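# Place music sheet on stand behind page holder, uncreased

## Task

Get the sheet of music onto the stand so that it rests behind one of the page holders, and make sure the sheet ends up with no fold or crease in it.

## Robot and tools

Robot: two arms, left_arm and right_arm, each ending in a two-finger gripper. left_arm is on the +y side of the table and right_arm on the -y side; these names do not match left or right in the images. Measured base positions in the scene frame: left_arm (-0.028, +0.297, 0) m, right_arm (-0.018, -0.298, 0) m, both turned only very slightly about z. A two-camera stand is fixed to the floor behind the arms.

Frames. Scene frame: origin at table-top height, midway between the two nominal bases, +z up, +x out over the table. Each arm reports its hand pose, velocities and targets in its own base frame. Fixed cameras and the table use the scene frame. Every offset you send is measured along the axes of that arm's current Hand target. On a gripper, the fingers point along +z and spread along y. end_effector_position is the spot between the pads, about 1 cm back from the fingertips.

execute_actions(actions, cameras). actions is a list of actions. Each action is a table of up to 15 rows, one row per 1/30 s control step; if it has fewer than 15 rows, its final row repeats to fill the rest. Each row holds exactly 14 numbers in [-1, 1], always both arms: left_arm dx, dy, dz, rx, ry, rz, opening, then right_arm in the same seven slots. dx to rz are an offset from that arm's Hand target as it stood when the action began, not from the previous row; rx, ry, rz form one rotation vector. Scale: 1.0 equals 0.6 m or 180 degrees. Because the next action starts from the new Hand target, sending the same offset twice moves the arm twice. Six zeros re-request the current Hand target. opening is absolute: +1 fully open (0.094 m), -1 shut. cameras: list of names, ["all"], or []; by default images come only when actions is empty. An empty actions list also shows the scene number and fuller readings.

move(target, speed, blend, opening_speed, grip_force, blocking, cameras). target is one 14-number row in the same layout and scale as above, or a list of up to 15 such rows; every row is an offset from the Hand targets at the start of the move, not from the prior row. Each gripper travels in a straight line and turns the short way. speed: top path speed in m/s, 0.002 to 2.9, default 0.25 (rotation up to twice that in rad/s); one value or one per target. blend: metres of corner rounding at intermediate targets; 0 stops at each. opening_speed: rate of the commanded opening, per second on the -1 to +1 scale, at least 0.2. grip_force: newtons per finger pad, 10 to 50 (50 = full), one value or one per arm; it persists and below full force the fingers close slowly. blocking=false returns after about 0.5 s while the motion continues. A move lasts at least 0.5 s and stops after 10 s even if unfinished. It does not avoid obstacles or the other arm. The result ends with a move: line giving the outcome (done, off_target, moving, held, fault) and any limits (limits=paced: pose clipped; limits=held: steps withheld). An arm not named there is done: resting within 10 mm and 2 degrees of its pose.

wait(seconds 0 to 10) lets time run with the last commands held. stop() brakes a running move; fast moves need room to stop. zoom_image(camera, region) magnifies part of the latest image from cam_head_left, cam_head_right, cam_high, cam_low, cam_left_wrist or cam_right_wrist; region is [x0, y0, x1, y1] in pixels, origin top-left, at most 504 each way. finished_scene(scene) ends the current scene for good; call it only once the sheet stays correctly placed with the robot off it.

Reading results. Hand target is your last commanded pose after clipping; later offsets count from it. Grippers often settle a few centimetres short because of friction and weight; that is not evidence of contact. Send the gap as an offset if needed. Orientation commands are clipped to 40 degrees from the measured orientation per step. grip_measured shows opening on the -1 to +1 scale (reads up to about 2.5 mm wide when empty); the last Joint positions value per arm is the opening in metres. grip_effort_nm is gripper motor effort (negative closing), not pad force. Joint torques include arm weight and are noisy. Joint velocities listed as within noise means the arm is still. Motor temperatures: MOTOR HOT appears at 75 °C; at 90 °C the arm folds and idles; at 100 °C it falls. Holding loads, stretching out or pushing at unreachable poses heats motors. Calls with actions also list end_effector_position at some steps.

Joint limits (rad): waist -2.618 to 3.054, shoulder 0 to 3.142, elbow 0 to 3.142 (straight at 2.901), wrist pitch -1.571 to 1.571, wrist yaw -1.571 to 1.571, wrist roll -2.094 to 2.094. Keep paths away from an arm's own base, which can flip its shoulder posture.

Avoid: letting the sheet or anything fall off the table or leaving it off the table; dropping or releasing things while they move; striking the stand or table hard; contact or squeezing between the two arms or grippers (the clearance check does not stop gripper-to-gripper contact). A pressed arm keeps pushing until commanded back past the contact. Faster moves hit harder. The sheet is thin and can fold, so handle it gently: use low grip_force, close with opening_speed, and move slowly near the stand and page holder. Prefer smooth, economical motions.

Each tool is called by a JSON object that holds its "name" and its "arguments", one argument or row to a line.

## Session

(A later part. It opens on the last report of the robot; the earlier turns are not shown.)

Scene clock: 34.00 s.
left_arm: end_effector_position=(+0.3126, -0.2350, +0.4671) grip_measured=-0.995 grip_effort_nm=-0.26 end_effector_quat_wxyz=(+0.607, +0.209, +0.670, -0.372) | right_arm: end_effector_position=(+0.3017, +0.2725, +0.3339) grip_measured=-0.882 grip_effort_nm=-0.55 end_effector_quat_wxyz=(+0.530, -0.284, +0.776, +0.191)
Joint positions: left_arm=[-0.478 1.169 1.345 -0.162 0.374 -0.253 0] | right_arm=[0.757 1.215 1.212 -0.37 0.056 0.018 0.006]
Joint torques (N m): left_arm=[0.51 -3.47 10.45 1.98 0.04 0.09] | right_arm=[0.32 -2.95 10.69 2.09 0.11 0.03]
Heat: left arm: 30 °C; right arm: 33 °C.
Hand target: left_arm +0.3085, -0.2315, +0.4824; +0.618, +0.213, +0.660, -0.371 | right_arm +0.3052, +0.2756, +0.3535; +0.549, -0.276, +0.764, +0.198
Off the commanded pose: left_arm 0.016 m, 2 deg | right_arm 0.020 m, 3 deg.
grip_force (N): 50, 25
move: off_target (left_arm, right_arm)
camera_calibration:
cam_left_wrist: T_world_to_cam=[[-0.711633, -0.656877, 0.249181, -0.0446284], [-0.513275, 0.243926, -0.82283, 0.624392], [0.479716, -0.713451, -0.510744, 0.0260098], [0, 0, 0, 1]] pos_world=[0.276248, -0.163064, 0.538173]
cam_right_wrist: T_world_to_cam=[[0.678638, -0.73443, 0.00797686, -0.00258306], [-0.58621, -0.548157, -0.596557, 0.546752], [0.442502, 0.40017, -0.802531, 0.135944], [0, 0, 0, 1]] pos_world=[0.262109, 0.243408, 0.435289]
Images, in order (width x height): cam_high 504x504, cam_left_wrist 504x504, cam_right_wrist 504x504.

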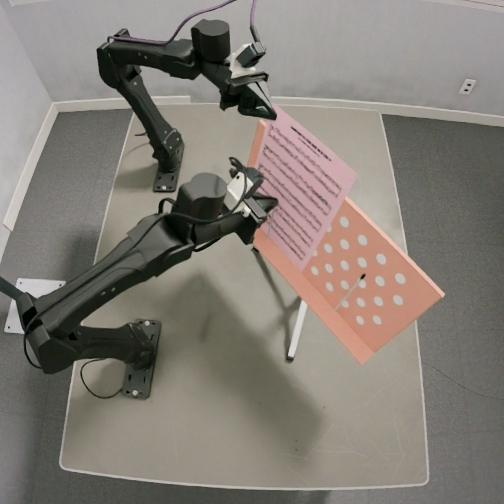

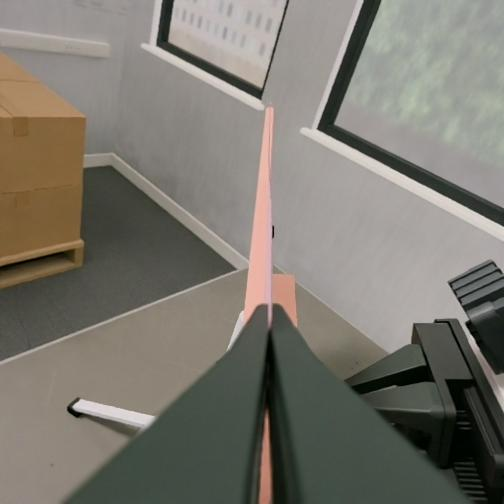

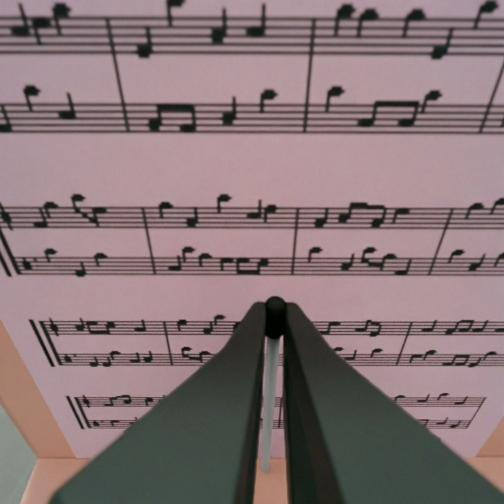

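{"name": "move", "arguments": {
  "target": [0,0,0,0,0,0,-1,-0.0042,0.0044,0.0329,0,0,0,-0.95],
  "speed": 0.05,
  "cameras": ["cam_right_wrist","cam_left_wrist","cam_high"]
}}

{"name": "zoom_image", "arguments": {
  "camera": "cam_right_wrist",
  "region": [150, 220, 400, 470]
}}

{"name": "zoom_image", "arguments": {
  "camera": "cam_high",
  "region": [230, 90, 370, 280]
}}

Scene clock: 35.07 s.
left_arm: end_effector_position=(+0.3126, -0.2350, +0.4671) grip_measured=-0.995 grip_effort_nm=-0.26 end_effector_quat_wxyz=(+0.607, +0.209, +0.670, -0.372) | right_arm: end_effector_position=(+0.3152, +0.2853, +0.3303) grip_measured=-0.882 grip_effort_nm=-0.56 end_effector_quat_wxyz=(+0.531, -0.283, +0.776, +0.190)
Joint positions: left_arm=[-0.478 1.169 1.345 -0.162 0.374 -0.253 0] | right_arm=[0.759 1.282 1.242 -0.334 0.061 0.018 0.006]
Joint torques (N m): left_arm=[0.5 -3.48 10.4 1.99 0.03 0.08] | right_arm=[0.61 -3.36 10.73 2.12 0.11 0.03]
Heat: left arm: 30 °C; right arm: 33 °C.
Hand target: left_arm +0.3085, -0.2315, +0.4824; +0.618, +0.213, +0.660, -0.371 | right_arm +0.3185, +0.2901, +0.3495; +0.549, -0.276, +0.764, +0.198
Off the commanded pose: left_arm 0.016 m, 2 deg | right_arm 0.020 m, 3 deg.
grip_force (N): 50, 25
move: off_target (left_arm, right_arm)
camera_calibration:
cam_left_wrist: T_world_to_cam=[[-0.711633, -0.656877, 0.249181, -0.0446284], [-0.513275, 0.243926, -0.82283, 0.624392], [0.479716, -0.713451, -0.510744, 0.0260098], [0, 0, 0, 1]] pos_world=[0.276248, -0.163064, 0.538173]
cam_right_wrist: T_world_to_cam=[[0.676947, -0.735966, 0.00980555, -0.0018852], [-0.586885, -0.547766, -0.596254, 0.559596], [0.444194, 0.397878, -0.802736, 0.12222], [0, 0, 0, 1]] pos_world=[0.275405, 0.256511, 0.43179]
Images, in order (width x height): cam_high 504x504, cam_left_wrist 504x504, cam_right_wrist 504x504.

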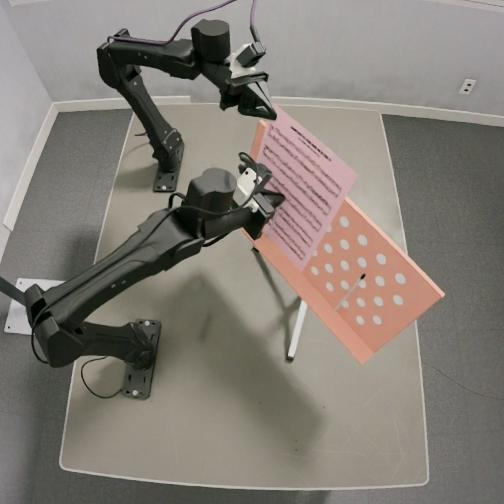

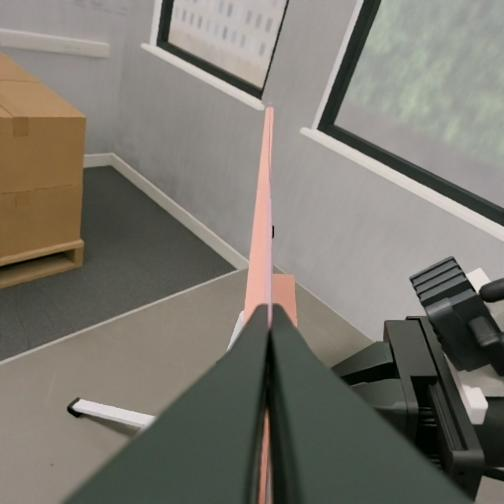

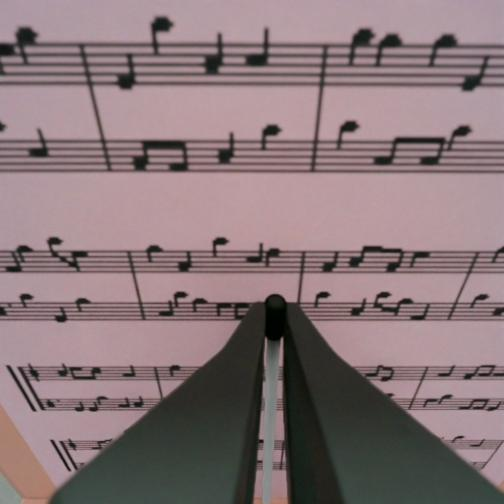

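Scaled by 2.016.

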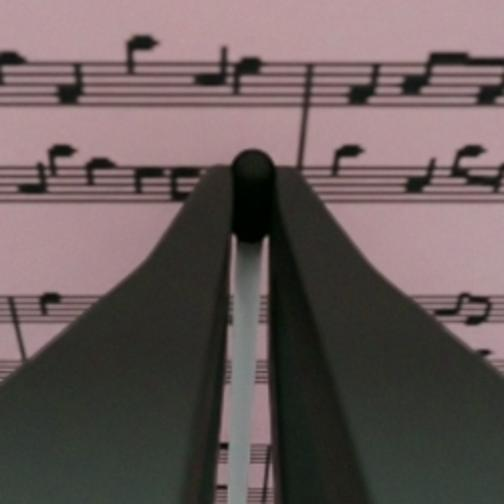

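Scaled by 2.653.

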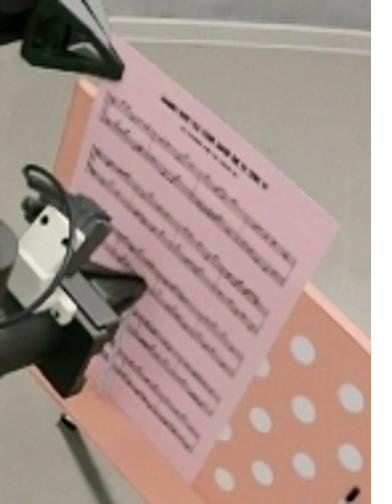

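{"name": "move", "arguments": {
  "target": [
    [0,0,0,0,0,0,-1,0,0,0.007,0,0,0,-0.95],
    [0,0,0,0,0,0,-1,0,0,0.007,0,0,0,-0.55]
  ],
  "speed": 0.05,
  "opening_speed": 0.4,
  "cameras": ["cam_right_wrist","cam_left_wrist","cam_high"]
}}

{"name": "zoom_image", "arguments": {
  "camera": "cam_right_wrist",
  "region": [150, 220, 400, 470]
}}

Scene clock: 37.17 s.
left_arm: end_effector_position=(+0.3126, -0.2350, +0.4671) grip_measured=-0.995 grip_effort_nm=-0.26 end_effector_quat_wxyz=(+0.607, +0.209, +0.670, -0.372) | right_arm: end_effector_position=(+0.3180, +0.2880, +0.3300) grip_measured=-0.552 grip_effort_nm=0.10 end_effector_quat_wxyz=(+0.532, -0.283, +0.775, +0.191)
Joint positions: left_arm=[-0.478 1.169 1.345 -0.162 0.374 -0.253 0] | right_arm=[0.759 1.294 1.246 -0.323 0.061 0.018 0.021]
Joint torques (N m): left_arm=[0.51 -3.45 10.41 1.97 0.03 0.08] | right_arm=[0.51 -3.37 10.74 2.09 0.09 0.03]
Heat: left arm: 30 °C; right arm: 34 °C.
Hand target: left_arm +0.3085, -0.2315, +0.4824; +0.618, +0.213, +0.660, -0.371 | right_arm +0.3216, +0.2927, +0.3483; +0.549, -0.276, +0.764, +0.198
Off the commanded pose: left_arm 0.016 m, 2 deg | right_arm 0.019 m, 3 deg.
grip_force (N): 50, 25
move: off_target (left_arm, right_arm); target 2's new opening was sent with right_arm's hand 0.020 m and 3 deg from that target
camera_calibration:
cam_left_wrist: T_world_to_cam=[[-0.711633, -0.656877, 0.249181, -0.0446284], [-0.513275, 0.243926, -0.82283, 0.624392], [0.479716, -0.713451, -0.510744, 0.0260098], [0, 0, 0, 1]] pos_world=[0.276248, -0.163064, 0.538173]
cam_right_wrist: T_world_to_cam=[[0.676896, -0.736014, 0.00973267, -0.00174809], [-0.585591, -0.546472, -0.598708, 0.562439], [0.445976, 0.399564, -0.800908, 0.118032], [0, 0, 0, 1]] pos_world=[0.277903, 0.258909, 0.431286]
Images, in order (width x height): cam_high 504x504, cam_left_wrist 504x504, cam_right_wrist 504x504.

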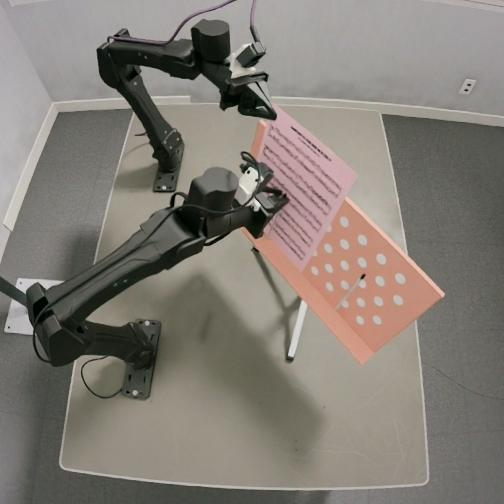

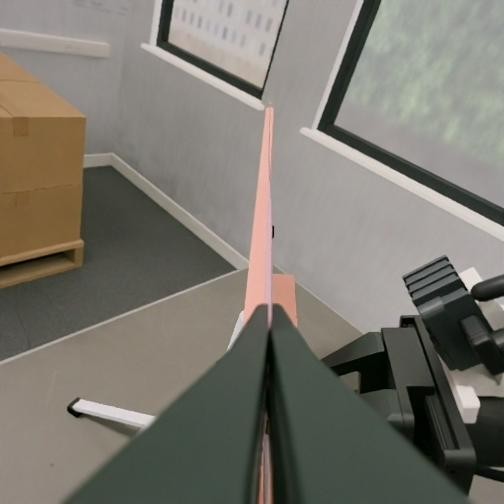

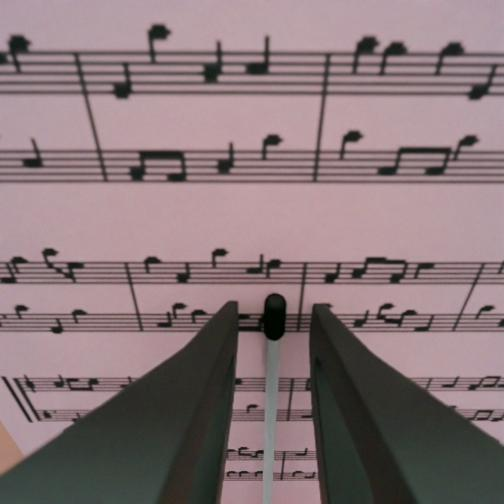

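Scaled by 2.016.

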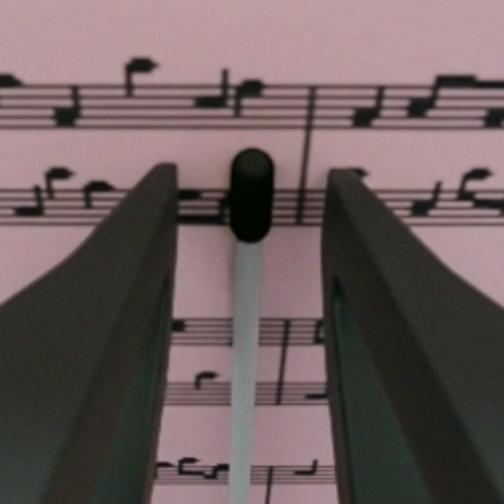

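{"name": "move", "arguments": {
  "target": [0,0,0,0,0,0,-1,0,0,-0.2,0,0,0,-0.55],
  "speed": 0.15,
  "cameras": ["all"]
}}

{"name": "zoom_image", "arguments": {
  "camera": "cam_high",
  "region": [230, 70, 370, 290]
}}

{"name": "zoom_image", "arguments": {
  "camera": "cam_head_right",
  "region": [230, 70, 390, 290]
}}

Scene clock: 38.87 s.
left_arm: end_effector_position=(+0.3126, -0.2350, +0.4671) grip_measured=-0.995 grip_effort_nm=-0.26 end_effector_quat_wxyz=(+0.607, +0.209, +0.670, -0.372) | right_arm: end_effector_position=(+0.2363, +0.2214, +0.3744) grip_measured=-0.552 grip_effort_nm=0.10 end_effector_quat_wxyz=(+0.539, -0.282, +0.770, +0.192)
Joint positions: left_arm=[-0.478 1.169 1.345 -0.162 0.374 -0.253 0] | right_arm=[0.811 0.967 1.246 -0.634 0.11 0.033 0.021]
Joint torques (N m): left_arm=[0.51 -3.48 10.44 1.98 0.03 0.08] | right_arm=[0.59 -1.47 8.75 1.89 0.12 0.05]
Heat: left arm: 30 °C; right arm: 34 °C.
Hand target: left_arm +0.3085, -0.2315, +0.4824; +0.618, +0.213, +0.660, -0.371 | right_arm +0.2341, +0.2199, +0.3865; +0.549, -0.276, +0.764, +0.198
Off the commanded pose: left_arm 0.016 m, 2 deg | right_arm 0.012 m, 2 deg.
grip_force (N): 50, 25
move: off_target (left_arm, right_arm)
camera_calibration:
cam_left_wrist: T_world_to_cam=[[-0.711633, -0.656877, 0.249181, -0.0446284], [-0.513275, 0.243926, -0.82283, 0.624392], [0.479716, -0.713451, -0.510744, 0.0260098], [0, 0, 0, 1]] pos_world=[0.276248, -0.163064, 0.538173]
cam_right_wrist: T_world_to_cam=[[0.677232, -0.735661, 0.0126061, 0.00290274], [-0.576283, -0.541009, -0.612541, 0.506615], [0.457443, 0.407568, -0.790338, 0.208113], [0, 0, 0, 1]] pos_world=[0.194788, 0.191398, 0.474766]

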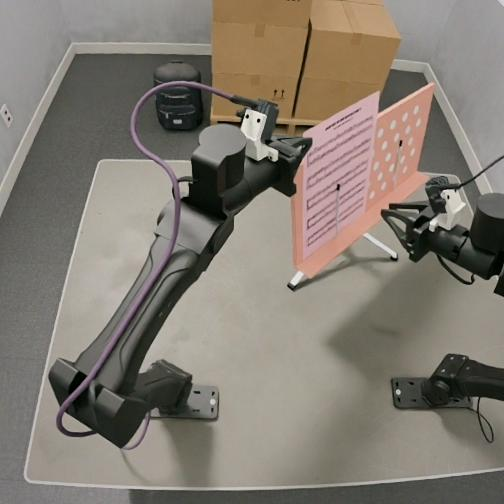

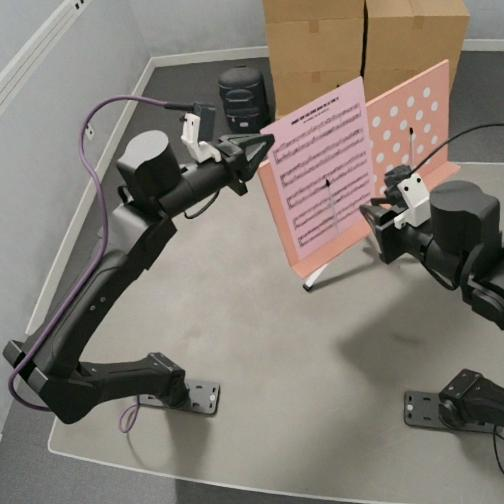

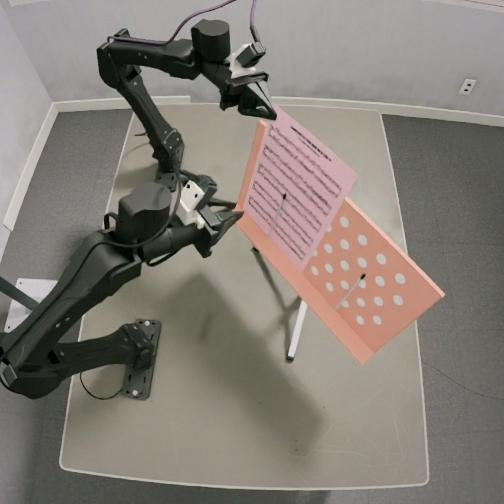

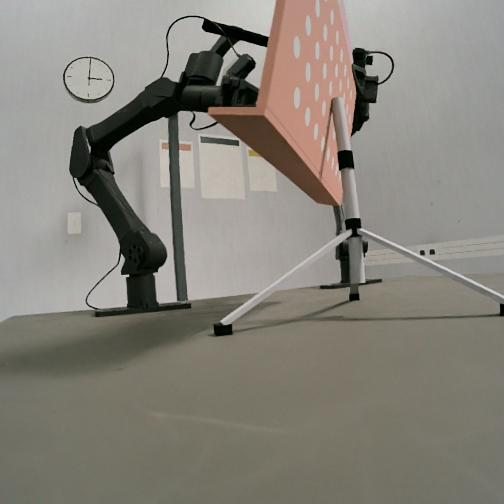

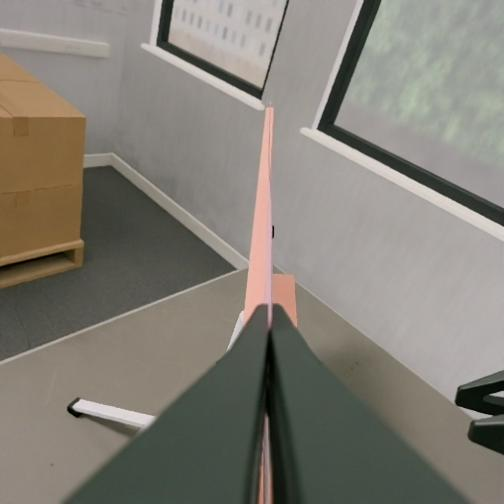

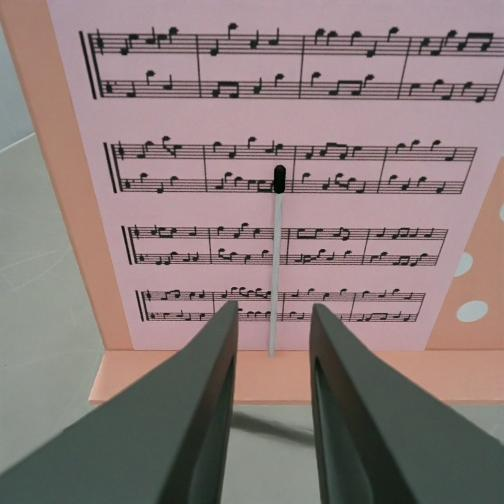

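Scaled by 2.291.

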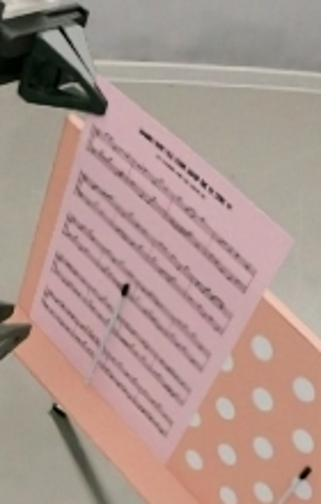

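Scaled by 2.291.

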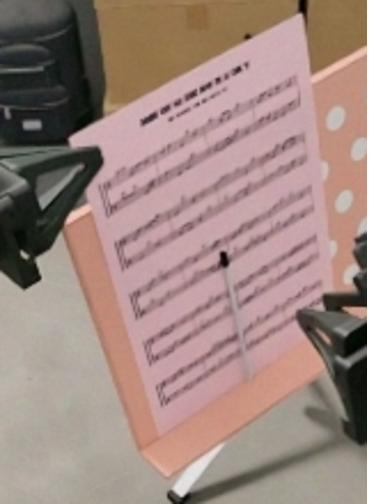

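{"name": "move", "arguments": {
  "target": [0,0,0,0,0,0,-0.4,0,0,0,0,0,0,-0.55],
  "opening_speed": 0.4,
  "speed": 0.05,
  "cameras": ["cam_left_wrist","cam_high","cam_head_right"]
}}

{"name": "zoom_image", "arguments": {
  "camera": "cam_high",
  "region": [230, 70, 370, 290]
}}

Scene clock: 40.67 s.
left_arm: end_effector_position=(+0.3126, -0.2350, +0.4670) grip_measured=-0.402 grip_effort_nm=0.15 end_effector_quat_wxyz=(+0.607, +0.209, +0.671, -0.372) | right_arm: end_effector_position=(+0.2363, +0.2213, +0.3743) grip_measured=-0.552 grip_effort_nm=0.11 end_effector_quat_wxyz=(+0.539, -0.282, +0.770, +0.192)
Joint positions: left_arm=[-0.478 1.169 1.345 -0.162 0.374 -0.252 0.028] | right_arm=[0.811 0.967 1.246 -0.634 0.11 0.033 0.021]
Joint torques (N m): left_arm=[0.51 -3.45 10.43 1.98 0.03 0.09] | right_arm=[0.61 -1.5 8.76 1.88 0.12 0.05]
Heat: left arm: 31 °C; right arm: 34 °C.
Hand target: left_arm +0.3085, -0.2315, +0.4823; +0.618, +0.213, +0.660, -0.371 | right_arm +0.2341, +0.2199, +0.3865; +0.549, -0.275, +0.764, +0.198
Off the commanded pose: left_arm 0.016 m, 2 deg | right_arm 0.012 m, 2 deg.
grip_force (N): 50, 25
move: off_target (left_arm, right_arm)
camera_calibration:
cam_left_wrist: T_world_to_cam=[[-0.71162, -0.656984, 0.248935, -0.0444913], [-0.513296, 0.244249, -0.822721, 0.624308], [0.479712, -0.713242, -0.51104, 0.0261536], [0, 0, 0, 1]] pos_world=[0.276248, -0.163063, 0.538072]
Images, in order (width x height): cam_head_right 504x504, cam_high 504x504, cam_left_wrist 504x504.

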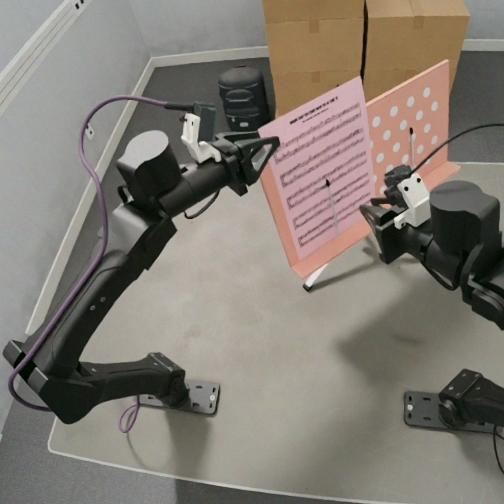

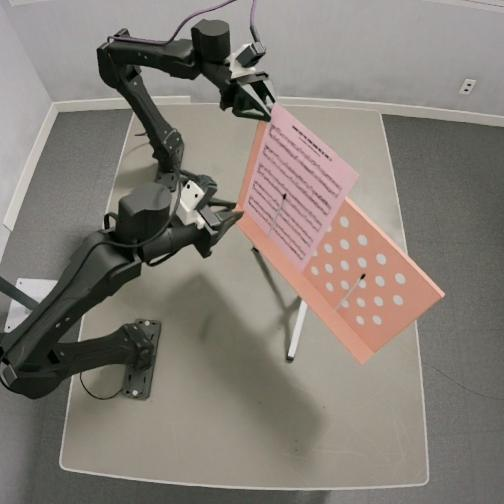

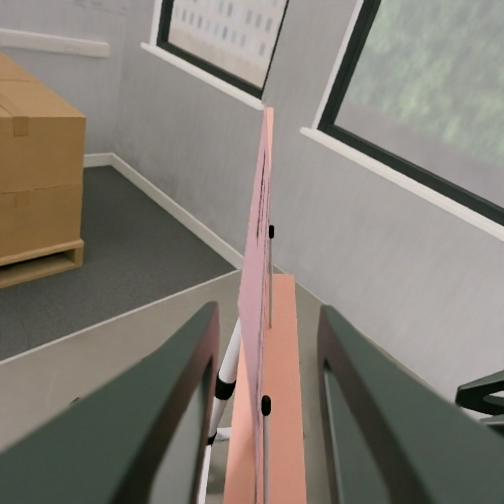

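Scaled by 2.291.

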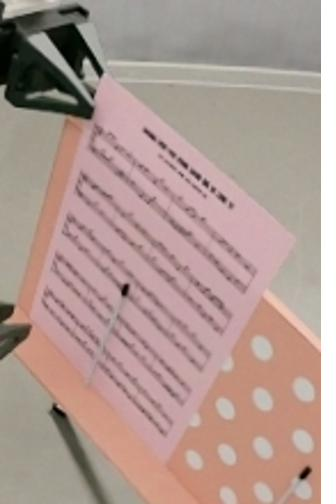

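{"name": "move", "arguments": {
  "target": [0,0,-0.2,0,0,0,-0.4,0,0,0,0,0,0,-0.55],
  "speed": 0.12,
  "cameras": ["all"]
}}

{"name": "zoom_image", "arguments": {
  "camera": "cam_high",
  "region": [230, 70, 370, 290]
}}

{"name": "zoom_image", "arguments": {
  "camera": "cam_head_right",
  "region": [230, 70, 390, 290]
}}

Scene clock: 42.63 s.
left_arm: end_effector_position=(+0.2283, -0.1421, +0.4853) grip_measured=-0.402 grip_effort_nm=0.15 end_effector_quat_wxyz=(+0.626, +0.218, +0.652, -0.368) | right_arm: end_effector_position=(+0.2363, +0.2213, +0.3743) grip_measured=-0.552 grip_effort_nm=0.11 end_effector_quat_wxyz=(+0.539, -0.282, +0.770, +0.192)
Joint positions: left_arm=[-0.066 0.831 1.258 -0.349 0.787 -0.264 0.028] | right_arm=[0.811 0.967 1.246 -0.634 0.11 0.033 0.021]
Joint torques (N m): left_arm=[0.62 -0.39 5.01 1.8 0.02 -0.06] | right_arm=[0.61 -1.47 8.75 1.89 0.12 0.05]
Heat: left arm: 31 °C; right arm: 34 °C.
Hand target: left_arm +0.2297, -0.1412, +0.4777; +0.618, +0.213, +0.660, -0.371 | right_arm +0.2341, +0.2199, +0.3865; +0.549, -0.275, +0.764, +0.198
Off the commanded pose: left_arm 0.008 m, 1 deg | right_arm 0.012 m, 2 deg.
grip_force (N): 50, 25
move: off_target (right_arm)
camera_calibration:
cam_left_wrist: T_world_to_cam=[[-0.725427, -0.654894, 0.211824, -0.0264136], [-0.465094, 0.239531, -0.852239, 0.576085], [0.507388, -0.716756, -0.47835, 0.119441], [0, 0, 0, 1]] pos_world=[0.18817, -0.0696782, 0.553692]
cam_right_wrist: T_world_to_cam=[[0.676888, -0.735982, 0.0124223, 0.00297878], [-0.576769, -0.540793, -0.612275, 0.506484], [0.457341, 0.407276, -0.790547, 0.208204], [0, 0, 0, 1]] pos_world=[0.194888, 0.191299, 0.474666]

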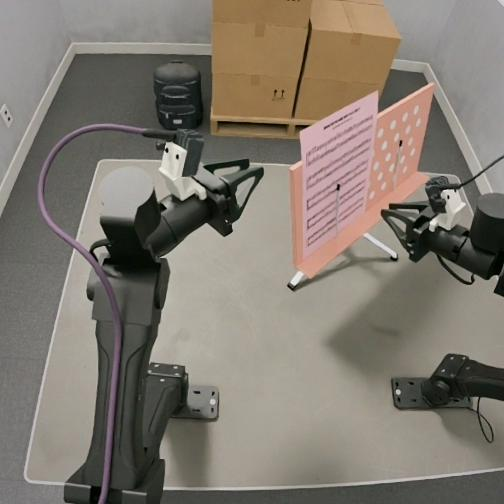

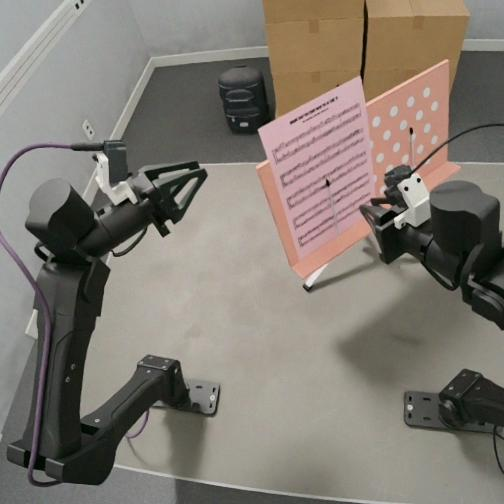

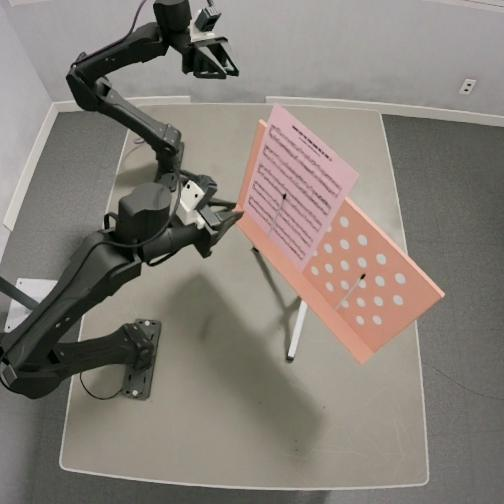

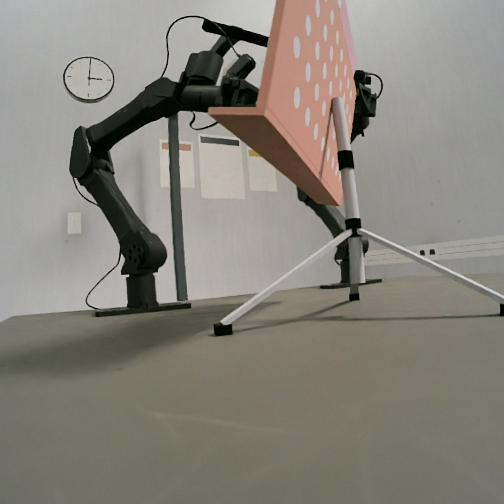

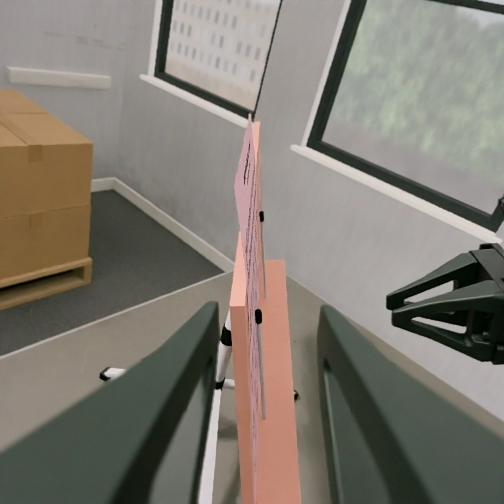

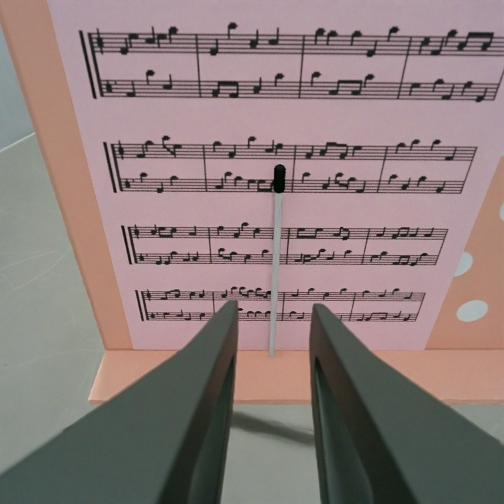

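Scaled by 2.291.

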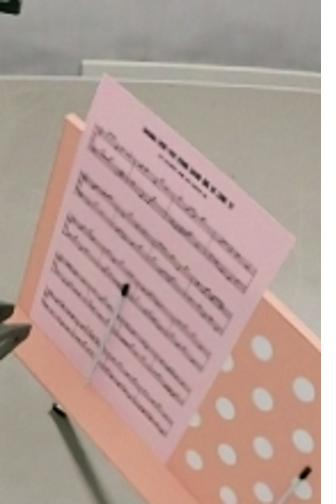

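Scaled by 2.291.

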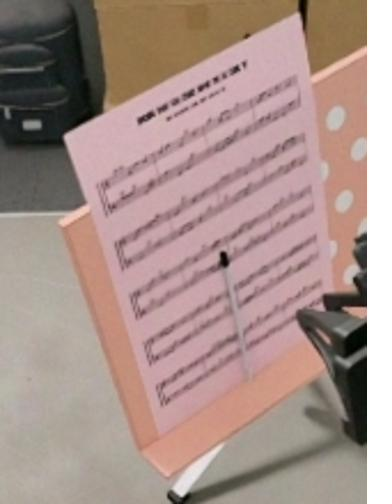

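{"name": "finished_scene", "arguments": {
  "scene": 1
}}

The scene is finished: the task was done.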